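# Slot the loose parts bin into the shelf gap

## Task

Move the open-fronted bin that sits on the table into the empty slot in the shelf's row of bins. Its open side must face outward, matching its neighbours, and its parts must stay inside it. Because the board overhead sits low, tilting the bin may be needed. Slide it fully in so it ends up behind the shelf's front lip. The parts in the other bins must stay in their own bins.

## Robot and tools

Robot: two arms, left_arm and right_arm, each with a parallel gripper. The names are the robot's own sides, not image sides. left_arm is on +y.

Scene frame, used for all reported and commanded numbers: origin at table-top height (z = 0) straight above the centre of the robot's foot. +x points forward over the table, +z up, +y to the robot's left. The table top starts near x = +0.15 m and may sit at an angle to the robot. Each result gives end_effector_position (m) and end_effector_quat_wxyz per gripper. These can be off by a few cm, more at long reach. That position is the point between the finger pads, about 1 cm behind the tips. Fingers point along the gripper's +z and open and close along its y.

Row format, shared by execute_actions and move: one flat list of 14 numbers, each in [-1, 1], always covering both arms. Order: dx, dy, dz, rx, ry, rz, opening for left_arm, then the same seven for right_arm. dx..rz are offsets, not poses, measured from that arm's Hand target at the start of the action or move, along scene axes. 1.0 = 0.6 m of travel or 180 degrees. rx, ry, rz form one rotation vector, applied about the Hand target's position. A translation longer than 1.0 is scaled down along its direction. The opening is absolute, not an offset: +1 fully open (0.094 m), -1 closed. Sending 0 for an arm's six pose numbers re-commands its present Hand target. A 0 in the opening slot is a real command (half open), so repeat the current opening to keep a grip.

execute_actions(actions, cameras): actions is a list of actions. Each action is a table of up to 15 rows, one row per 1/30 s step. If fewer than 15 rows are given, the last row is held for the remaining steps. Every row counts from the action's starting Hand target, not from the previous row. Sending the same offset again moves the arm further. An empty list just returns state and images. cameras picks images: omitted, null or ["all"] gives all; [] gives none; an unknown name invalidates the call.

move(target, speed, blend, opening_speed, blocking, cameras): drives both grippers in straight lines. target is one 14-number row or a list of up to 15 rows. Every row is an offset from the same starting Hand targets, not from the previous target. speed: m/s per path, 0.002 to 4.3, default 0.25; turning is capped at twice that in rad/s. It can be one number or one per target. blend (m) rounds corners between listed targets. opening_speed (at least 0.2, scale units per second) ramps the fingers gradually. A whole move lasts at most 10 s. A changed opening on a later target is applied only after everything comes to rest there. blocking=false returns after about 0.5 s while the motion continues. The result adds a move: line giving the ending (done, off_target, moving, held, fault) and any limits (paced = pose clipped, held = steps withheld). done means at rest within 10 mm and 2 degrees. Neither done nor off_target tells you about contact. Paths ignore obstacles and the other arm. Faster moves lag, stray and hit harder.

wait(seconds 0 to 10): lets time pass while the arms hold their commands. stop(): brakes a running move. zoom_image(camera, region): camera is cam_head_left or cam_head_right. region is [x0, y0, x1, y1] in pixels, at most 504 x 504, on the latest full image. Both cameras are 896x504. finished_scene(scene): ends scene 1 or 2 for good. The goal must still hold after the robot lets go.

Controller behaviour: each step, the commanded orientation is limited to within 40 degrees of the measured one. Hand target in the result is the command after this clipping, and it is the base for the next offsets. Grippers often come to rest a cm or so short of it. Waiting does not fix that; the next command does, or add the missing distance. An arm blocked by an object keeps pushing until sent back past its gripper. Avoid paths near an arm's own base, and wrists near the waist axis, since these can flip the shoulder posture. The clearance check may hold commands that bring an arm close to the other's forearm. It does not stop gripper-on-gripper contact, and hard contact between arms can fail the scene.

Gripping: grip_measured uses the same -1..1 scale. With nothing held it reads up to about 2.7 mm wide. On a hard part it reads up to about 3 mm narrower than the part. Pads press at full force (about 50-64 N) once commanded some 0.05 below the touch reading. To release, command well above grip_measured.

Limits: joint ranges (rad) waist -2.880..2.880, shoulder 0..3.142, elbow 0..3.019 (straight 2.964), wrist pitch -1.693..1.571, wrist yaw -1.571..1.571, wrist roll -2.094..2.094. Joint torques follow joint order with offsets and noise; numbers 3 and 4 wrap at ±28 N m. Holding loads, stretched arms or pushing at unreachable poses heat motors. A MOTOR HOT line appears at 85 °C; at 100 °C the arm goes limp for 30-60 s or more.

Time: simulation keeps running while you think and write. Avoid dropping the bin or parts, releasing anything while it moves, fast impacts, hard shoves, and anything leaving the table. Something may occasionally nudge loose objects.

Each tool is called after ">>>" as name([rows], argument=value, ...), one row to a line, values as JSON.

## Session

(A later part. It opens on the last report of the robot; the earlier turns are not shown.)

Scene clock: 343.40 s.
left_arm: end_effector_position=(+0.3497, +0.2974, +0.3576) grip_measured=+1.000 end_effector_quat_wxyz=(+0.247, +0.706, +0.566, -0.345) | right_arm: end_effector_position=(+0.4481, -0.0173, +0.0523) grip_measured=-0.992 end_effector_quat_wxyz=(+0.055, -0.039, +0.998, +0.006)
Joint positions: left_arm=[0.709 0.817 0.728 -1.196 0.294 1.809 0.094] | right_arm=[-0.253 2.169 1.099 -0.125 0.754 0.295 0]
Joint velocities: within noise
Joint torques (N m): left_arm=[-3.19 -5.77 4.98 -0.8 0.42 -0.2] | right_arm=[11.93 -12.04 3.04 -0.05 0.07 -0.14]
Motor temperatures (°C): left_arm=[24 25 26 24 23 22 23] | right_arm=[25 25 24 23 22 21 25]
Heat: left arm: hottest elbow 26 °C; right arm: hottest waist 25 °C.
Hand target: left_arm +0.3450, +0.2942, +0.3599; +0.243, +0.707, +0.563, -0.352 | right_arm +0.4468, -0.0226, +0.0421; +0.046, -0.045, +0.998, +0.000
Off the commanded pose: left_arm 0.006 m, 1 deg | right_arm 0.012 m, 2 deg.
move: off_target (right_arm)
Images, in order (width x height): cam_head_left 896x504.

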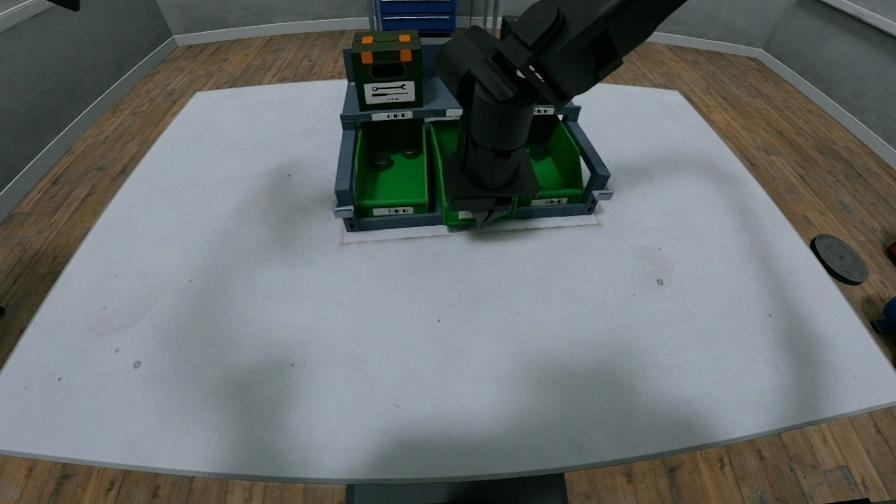

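>>> move(target=[0,0,0,0,0,0,1.0,-0.008,-0.014,-0.015,0,0,0,-1.0], speed=0.06, cameras=["cam_head_left"])

>>> zoom_image(camera="cam_head_left", region=[400, 100, 620, 280])

Scene clock: 356.57 s.
left_arm: end_effector_position=(+0.3497, +0.2974, +0.3576) grip_measured=+1.000 end_effector_quat_wxyz=(+0.247, +0.706, +0.566, -0.345) | right_arm: end_effector_position=(+0.4468, -0.0251, +0.0452) grip_measured=-0.992 end_effector_quat_wxyz=(+0.052, -0.042, +0.998, +0.005)
Joint positions: left_arm=[0.709 0.817 0.728 -1.196 0.294 1.809 0.094] | right_arm=[-0.272 2.169 1.088 -0.106 0.747 0.27 0]
Joint velocities: within noise
Joint torques (N m): left_arm=[-3.19 -5.77 4.98 -0.8 0.43 -0.2] | right_arm=[11.52 -10.7 1.98 0.83 0.03 -0.13]
Motor temperatures (°C): left_arm=[24 25 26 24 23 22 23] | right_arm=[25 25 24 23 22 21 25]
Heat: left arm: hottest elbow 26 °C; right arm: hottest waist 25 °C.
Hand target: left_arm +0.3450, +0.2942, +0.3599; +0.243, +0.707, +0.563, -0.352 | right_arm +0.4422, -0.0311, +0.0331; +0.046, -0.045, +0.998, +0.000
Off the commanded pose: left_arm 0.006 m, 1 deg | right_arm 0.014 m, 1 deg.
move: off_target (right_arm)
Images, in order (width x height): cam_head_left 896x504.

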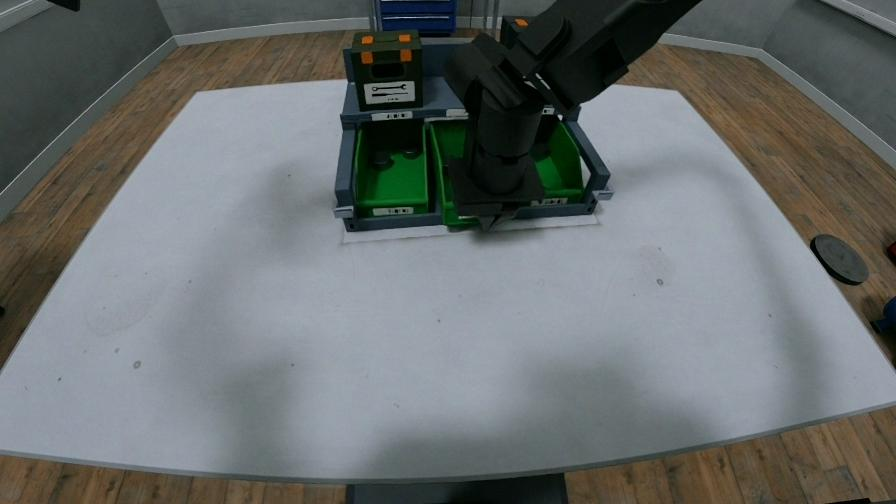

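Scaled by 2.291 from the camera's 896x504 image, which has a finer 1280x720 frame.

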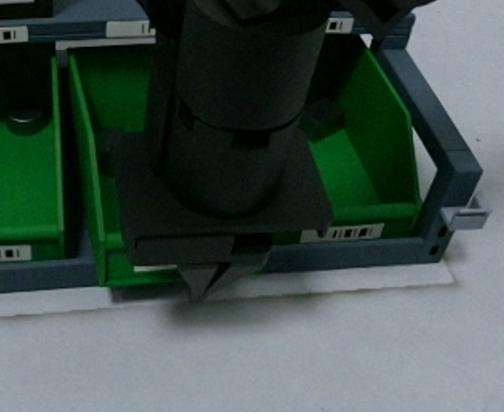

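>>> move(target=[0,0,0,0,0,0,1.0,0.05,0.0037,0.0,0,0,0,-1.0], speed=0.05, cameras=["cam_head_left"])

>>> zoom_image(camera="cam_head_left", region=[400, 100, 620, 280])

Scene clock: 372.93 s.
left_arm: end_effector_position=(+0.3497, +0.2974, +0.3576) grip_measured=+1.000 end_effector_quat_wxyz=(+0.247, +0.706, +0.566, -0.345) | right_arm: end_effector_position=(+0.4654, -0.0236, +0.0437) grip_measured=-0.992 end_effector_quat_wxyz=(+0.051, -0.046, +0.998, +0.006)
Joint positions: left_arm=[0.709 0.817 0.728 -1.196 0.294 1.809 0.094] | right_arm=[-0.284 2.172 1.136 -0.144 0.74 0.25 0]
Joint velocities: within noise
Joint torques (N m): left_arm=[-3.25 -5.89 4.98 -0.8 0.43 -0.2] | right_arm=[11.52 -12.86 4.08 0.12 0.09 -0.22]
Motor temperatures (°C): left_arm=[24 25 26 24 23 22 23] | right_arm=[25 25 24 23 22 21 25]
Heat: left arm: hottest elbow 26 °C; right arm: hottest waist 25 °C.
Hand target: left_arm +0.3450, +0.2942, +0.3599; +0.243, +0.707, +0.563, -0.352 | right_arm +0.4722, -0.0289, +0.0331; +0.046, -0.045, +0.998, +0.000
Off the commanded pose: left_arm 0.006 m, 1 deg | right_arm 0.014 m, 1 deg.
move: off_target (right_arm)
Images, in order (width x height): cam_head_left 896x504.

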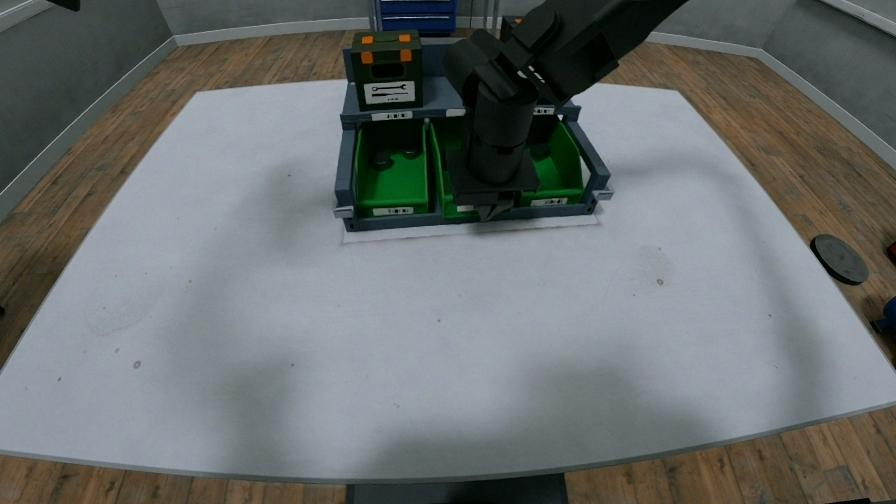

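Scaled by 2.291 from the camera's 896x504 image, which has a finer 1280x720 frame.

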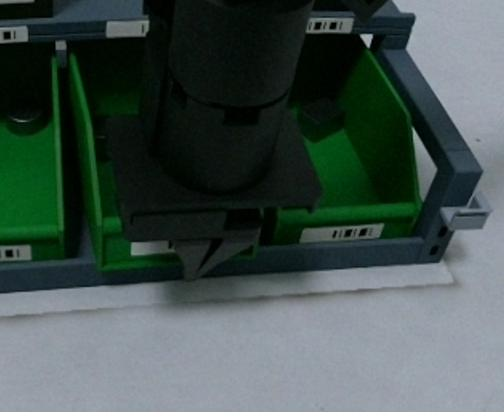

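>>> move(target=[0,0,0,0,0,0,1.0,0.025,0.002,0.0,0,0,0,-1.0], speed=0.04, cameras=["cam_head_left"])

>>> zoom_image(camera="cam_head_left", region=[400, 100, 620, 280])

Scene clock: 380.97 s.
left_arm: end_effector_position=(+0.3497, +0.2974, +0.3576) grip_measured=+1.000 end_effector_quat_wxyz=(+0.247, +0.706, +0.566, -0.345) | right_arm: end_effector_position=(+0.4794, -0.0221, +0.0436) grip_measured=-0.992 end_effector_quat_wxyz=(+0.050, -0.047, +0.998, +0.005)
Joint positions: left_arm=[0.709 0.817 0.728 -1.196 0.294 1.809 0.094] | right_arm=[-0.29 2.175 1.174 -0.176 0.738 0.241 0]
Joint velocities: within noise
Joint torques (N m): left_arm=[-3.19 -5.83 5 -0.8 0.42 -0.2] | right_arm=[11.4 -13.16 4.36 0.4 0.09 -0.15]
Motor temperatures (°C): left_arm=[24 25 26 24 23 22 23] | right_arm=[25 25 24 23 22 21 25]
Heat: left arm: hottest elbow 26 °C; right arm: hottest waist 25 °C.
Hand target: left_arm +0.3450, +0.2942, +0.3599; +0.243, +0.707, +0.563, -0.352 | right_arm +0.4872, -0.0277, +0.0330; +0.046, -0.045, +0.998, +0.000
Off the commanded pose: left_arm 0.006 m, 1 deg | right_arm 0.014 m, 1 deg.
move: off_target (right_arm)
Images, in order (width x height): cam_head_left 896x504.

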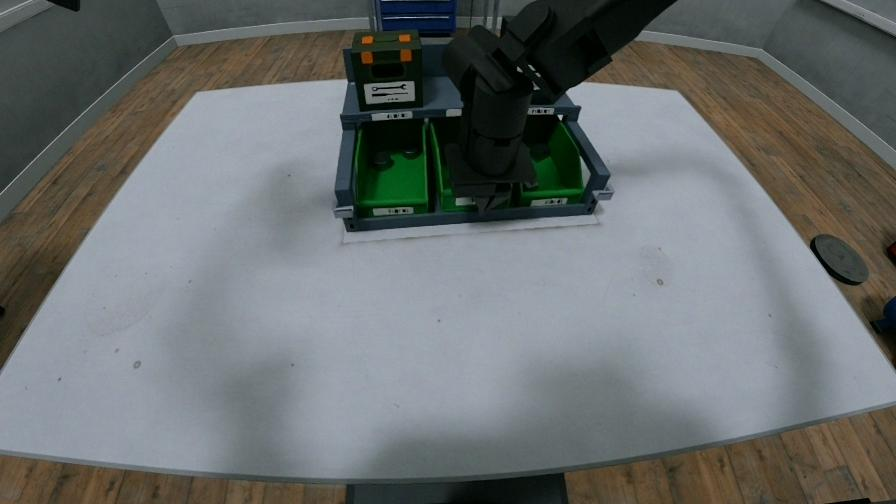

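Scaled by 2.291 from the camera's 896x504 image, which has a finer 1280x720 frame.

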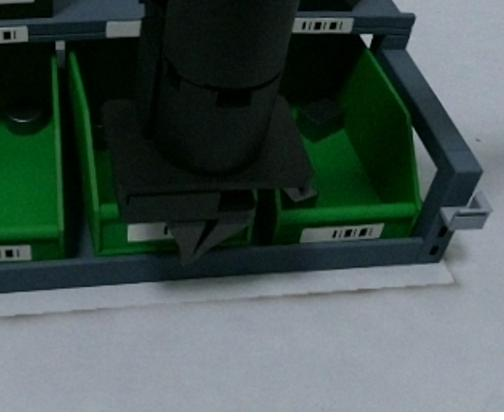

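>>> move(target=[0,0,0,0,0,0,1.0,0.018,0.0013,0.0,0,0,0,-1.0], speed=0.04, cameras=["cam_head_left"])

>>> zoom_image(camera="cam_head_left", region=[400, 100, 620, 280])

Scene clock: 390.77 s.
left_arm: end_effector_position=(+0.3497, +0.2974, +0.3576) grip_measured=+1.000 end_effector_quat_wxyz=(+0.247, +0.706, +0.566, -0.345) | right_arm: end_effector_position=(+0.4884, -0.0213, +0.0440) grip_measured=-0.992 end_effector_quat_wxyz=(+0.049, -0.048, +0.998, +0.005)
Joint positions: left_arm=[0.709 0.817 0.728 -1.196 0.294 1.809 0.094] | right_arm=[-0.294 2.177 1.199 -0.199 0.735 0.236 0]
Joint velocities: within noise
Joint torques (N m): left_arm=[-3.19 -5.83 5 -0.79 0.43 -0.2] | right_arm=[11.93 -13.22 4.63 0.4 0.09 -0.2]
Motor temperatures (°C): left_arm=[24 25 26 24 23 22 23] | right_arm=[25 25 24 23 22 21 25]
Heat: left arm: hottest elbow 26 °C; right arm: hottest waist 25 °C.
Hand target: left_arm +0.3450, +0.2942, +0.3599; +0.243, +0.707, +0.563, -0.352 | right_arm +0.4980, -0.0268, +0.0331; +0.046, -0.045, +0.998, +0.000
Off the commanded pose: left_arm 0.006 m, 1 deg | right_arm 0.016 m, 1 deg.
move: off_target (right_arm)
Images, in order (width x height): cam_head_left 896x504.

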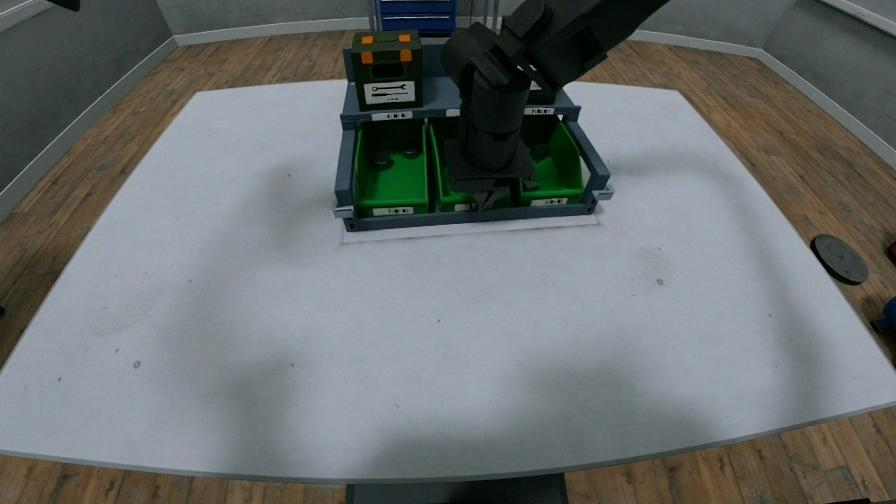

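Scaled by 2.291 from the camera's 896x504 image, which has a finer 1280x720 frame.

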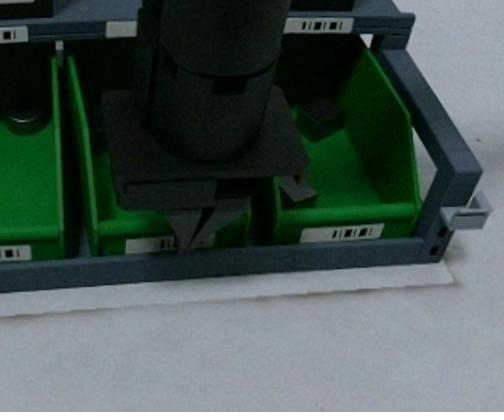

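>>> move(target=[0,0,0,0,0,0,1.0,0.01,0.0007,0.0,0,0,0,-1.0], speed=0.03, cameras=["cam_head_left"])

>>> zoom_image(camera="cam_head_left", region=[400, 100, 620, 280])

Scene clock: 397.50 s.
left_arm: end_effector_position=(+0.3497, +0.2974, +0.3576) grip_measured=+1.000 end_effector_quat_wxyz=(+0.247, +0.706, +0.566, -0.345) | right_arm: end_effector_position=(+0.4887, -0.0212, +0.0441) grip_measured=-0.992 end_effector_quat_wxyz=(+0.045, -0.053, +0.998, +0.004)
Joint positions: left_arm=[0.709 0.817 0.728 -1.196 0.294 1.809 0.094] | right_arm=[-0.294 2.178 1.206 -0.215 0.735 0.233 0]
Joint velocities: within noise
Joint torques (N m): left_arm=[-3.19 -5.83 5 -0.8 0.43 -0.2] | right_arm=[12.1 -12.63 5.53 0.28 0.08 -0.14]
Motor temperatures (°C): left_arm=[24 25 26 24 23 22 23] | right_arm=[25 25 24 23 22 21 25]
Heat: left arm: hottest elbow 26 °C; right arm: hottest waist 25 °C.
Hand target: left_arm +0.3450, +0.2942, +0.3599; +0.243, +0.707, +0.563, -0.352 | right_arm +0.5039, -0.0263, +0.0331; +0.046, -0.045, +0.998, +0.000
Off the commanded pose: left_arm 0.006 m, 1 deg | right_arm 0.020 m, 1 deg.
move: off_target (right_arm)
Images, in order (width x height): cam_head_left 896x504.

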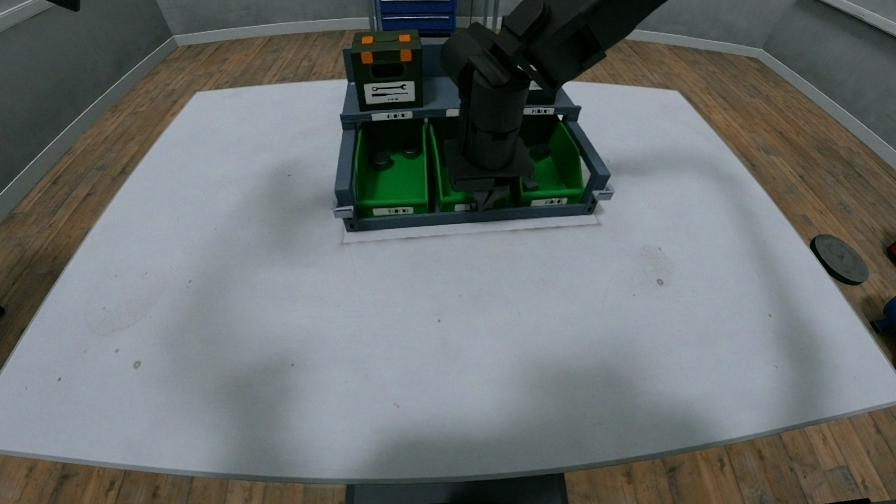

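Scaled by 2.291 from the camera's 896x504 image, which has a finer 1280x720 frame.

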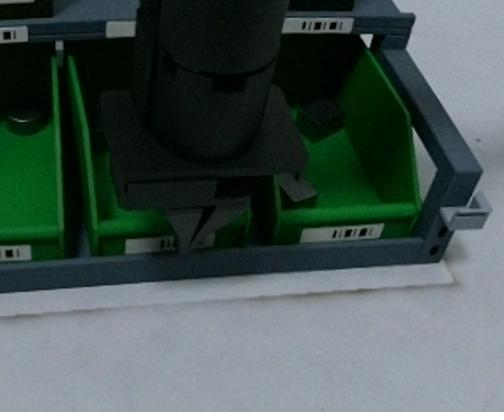

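>>> move([
  [0,0,0,0,0,0,1.0,-0.13,-0.005,0.0,0,0,0,-1.0],
  [0,0,0,0,0,0,1.0,-0.2,-0.05,0.16,0,0,0,-1.0],
  [0,0,0,0,0,0,1.0,-0.25,-0.2,0.25,0,0,0,-1.0],
], speed=[0.12,0.25,0.25], blend=[0.02,0.02,0])

>>> zoom_image(camera="cam_head_left", region=[330, 90, 620, 260])

>>> zoom_image(camera="cam_head_right", region=[330, 90, 620, 260])

Scene clock: 406.20 s.
left_arm: end_effector_position=(+0.3497, +0.2974, +0.3576) grip_measured=+1.000 end_effector_quat_wxyz=(+0.247, +0.706, +0.566, -0.345) | right_arm: end_effector_position=(+0.3536, -0.1445, +0.1853) grip_measured=-0.992 end_effector_quat_wxyz=(+0.050, -0.053, +0.997, +0.003)
Joint positions: left_arm=[0.709 0.817 0.728 -1.196 0.294 1.809 0.094] | right_arm=[-0.146 1.622 0.62 -0.306 0.788 0.418 0]
Joint velocities: within noise
Joint torques (N m): left_arm=[-3.19 -5.83 4.98 -0.8 0.43 -0.2] | right_arm=[7.77 -8.23 3.62 0.14 0.18 0.11]
Motor temperatures (°C): left_arm=[24 25 26 24 23 22 23] | right_arm=[25 25 24 23 22 21 25]
Heat: left arm: hottest elbow 26 °C; right arm: hottest waist 25 °C.
Hand target: left_arm +0.3450, +0.2942, +0.3599; +0.243, +0.707, +0.563, -0.352 | right_arm +0.3539, -0.1464, +0.1831; +0.046, -0.045, +0.998, +0.000
Off the commanded pose: left_arm 0.006 m, 1 deg | right_arm 0.003 m, 1 deg.
move: done

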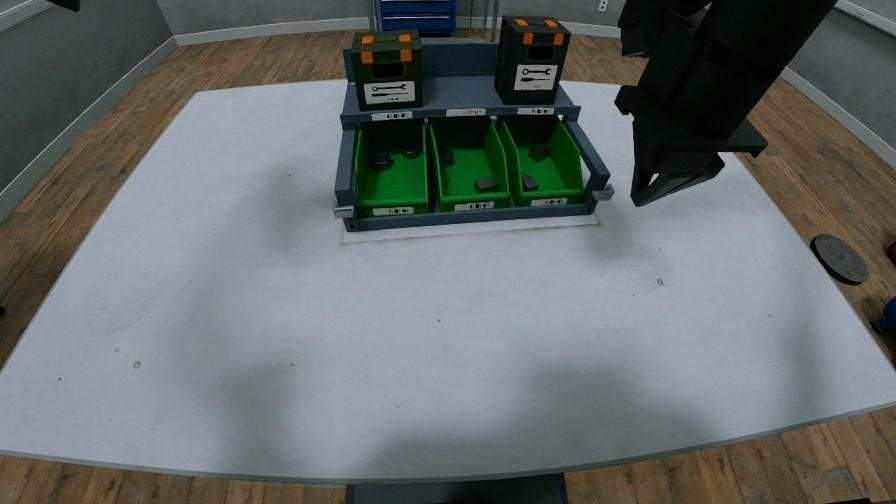

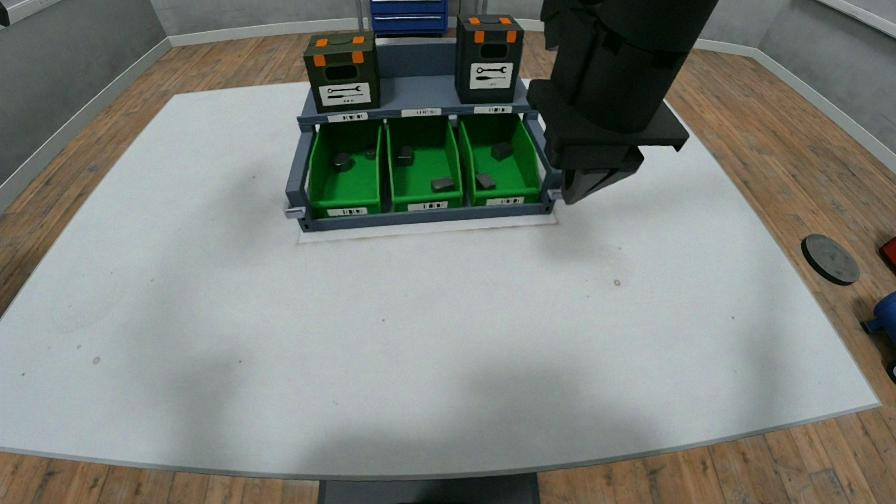

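Scaled by 1.738 from the camera's 896x504 image, which has a finer 1280x720 frame.

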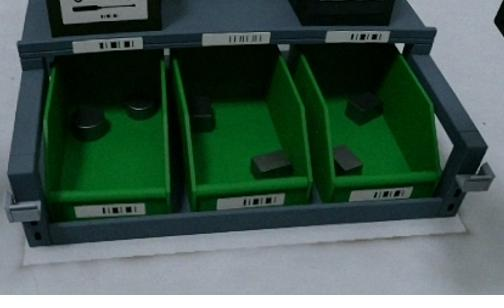

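Scaled by 1.738 from the camera's 896x504 image, which has a finer 1280x720 frame.

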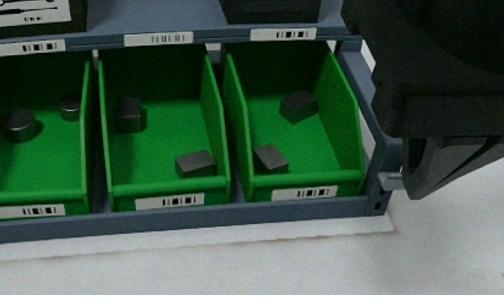

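>>> finished_scene(scene=2)

The scene is finished: the task was done.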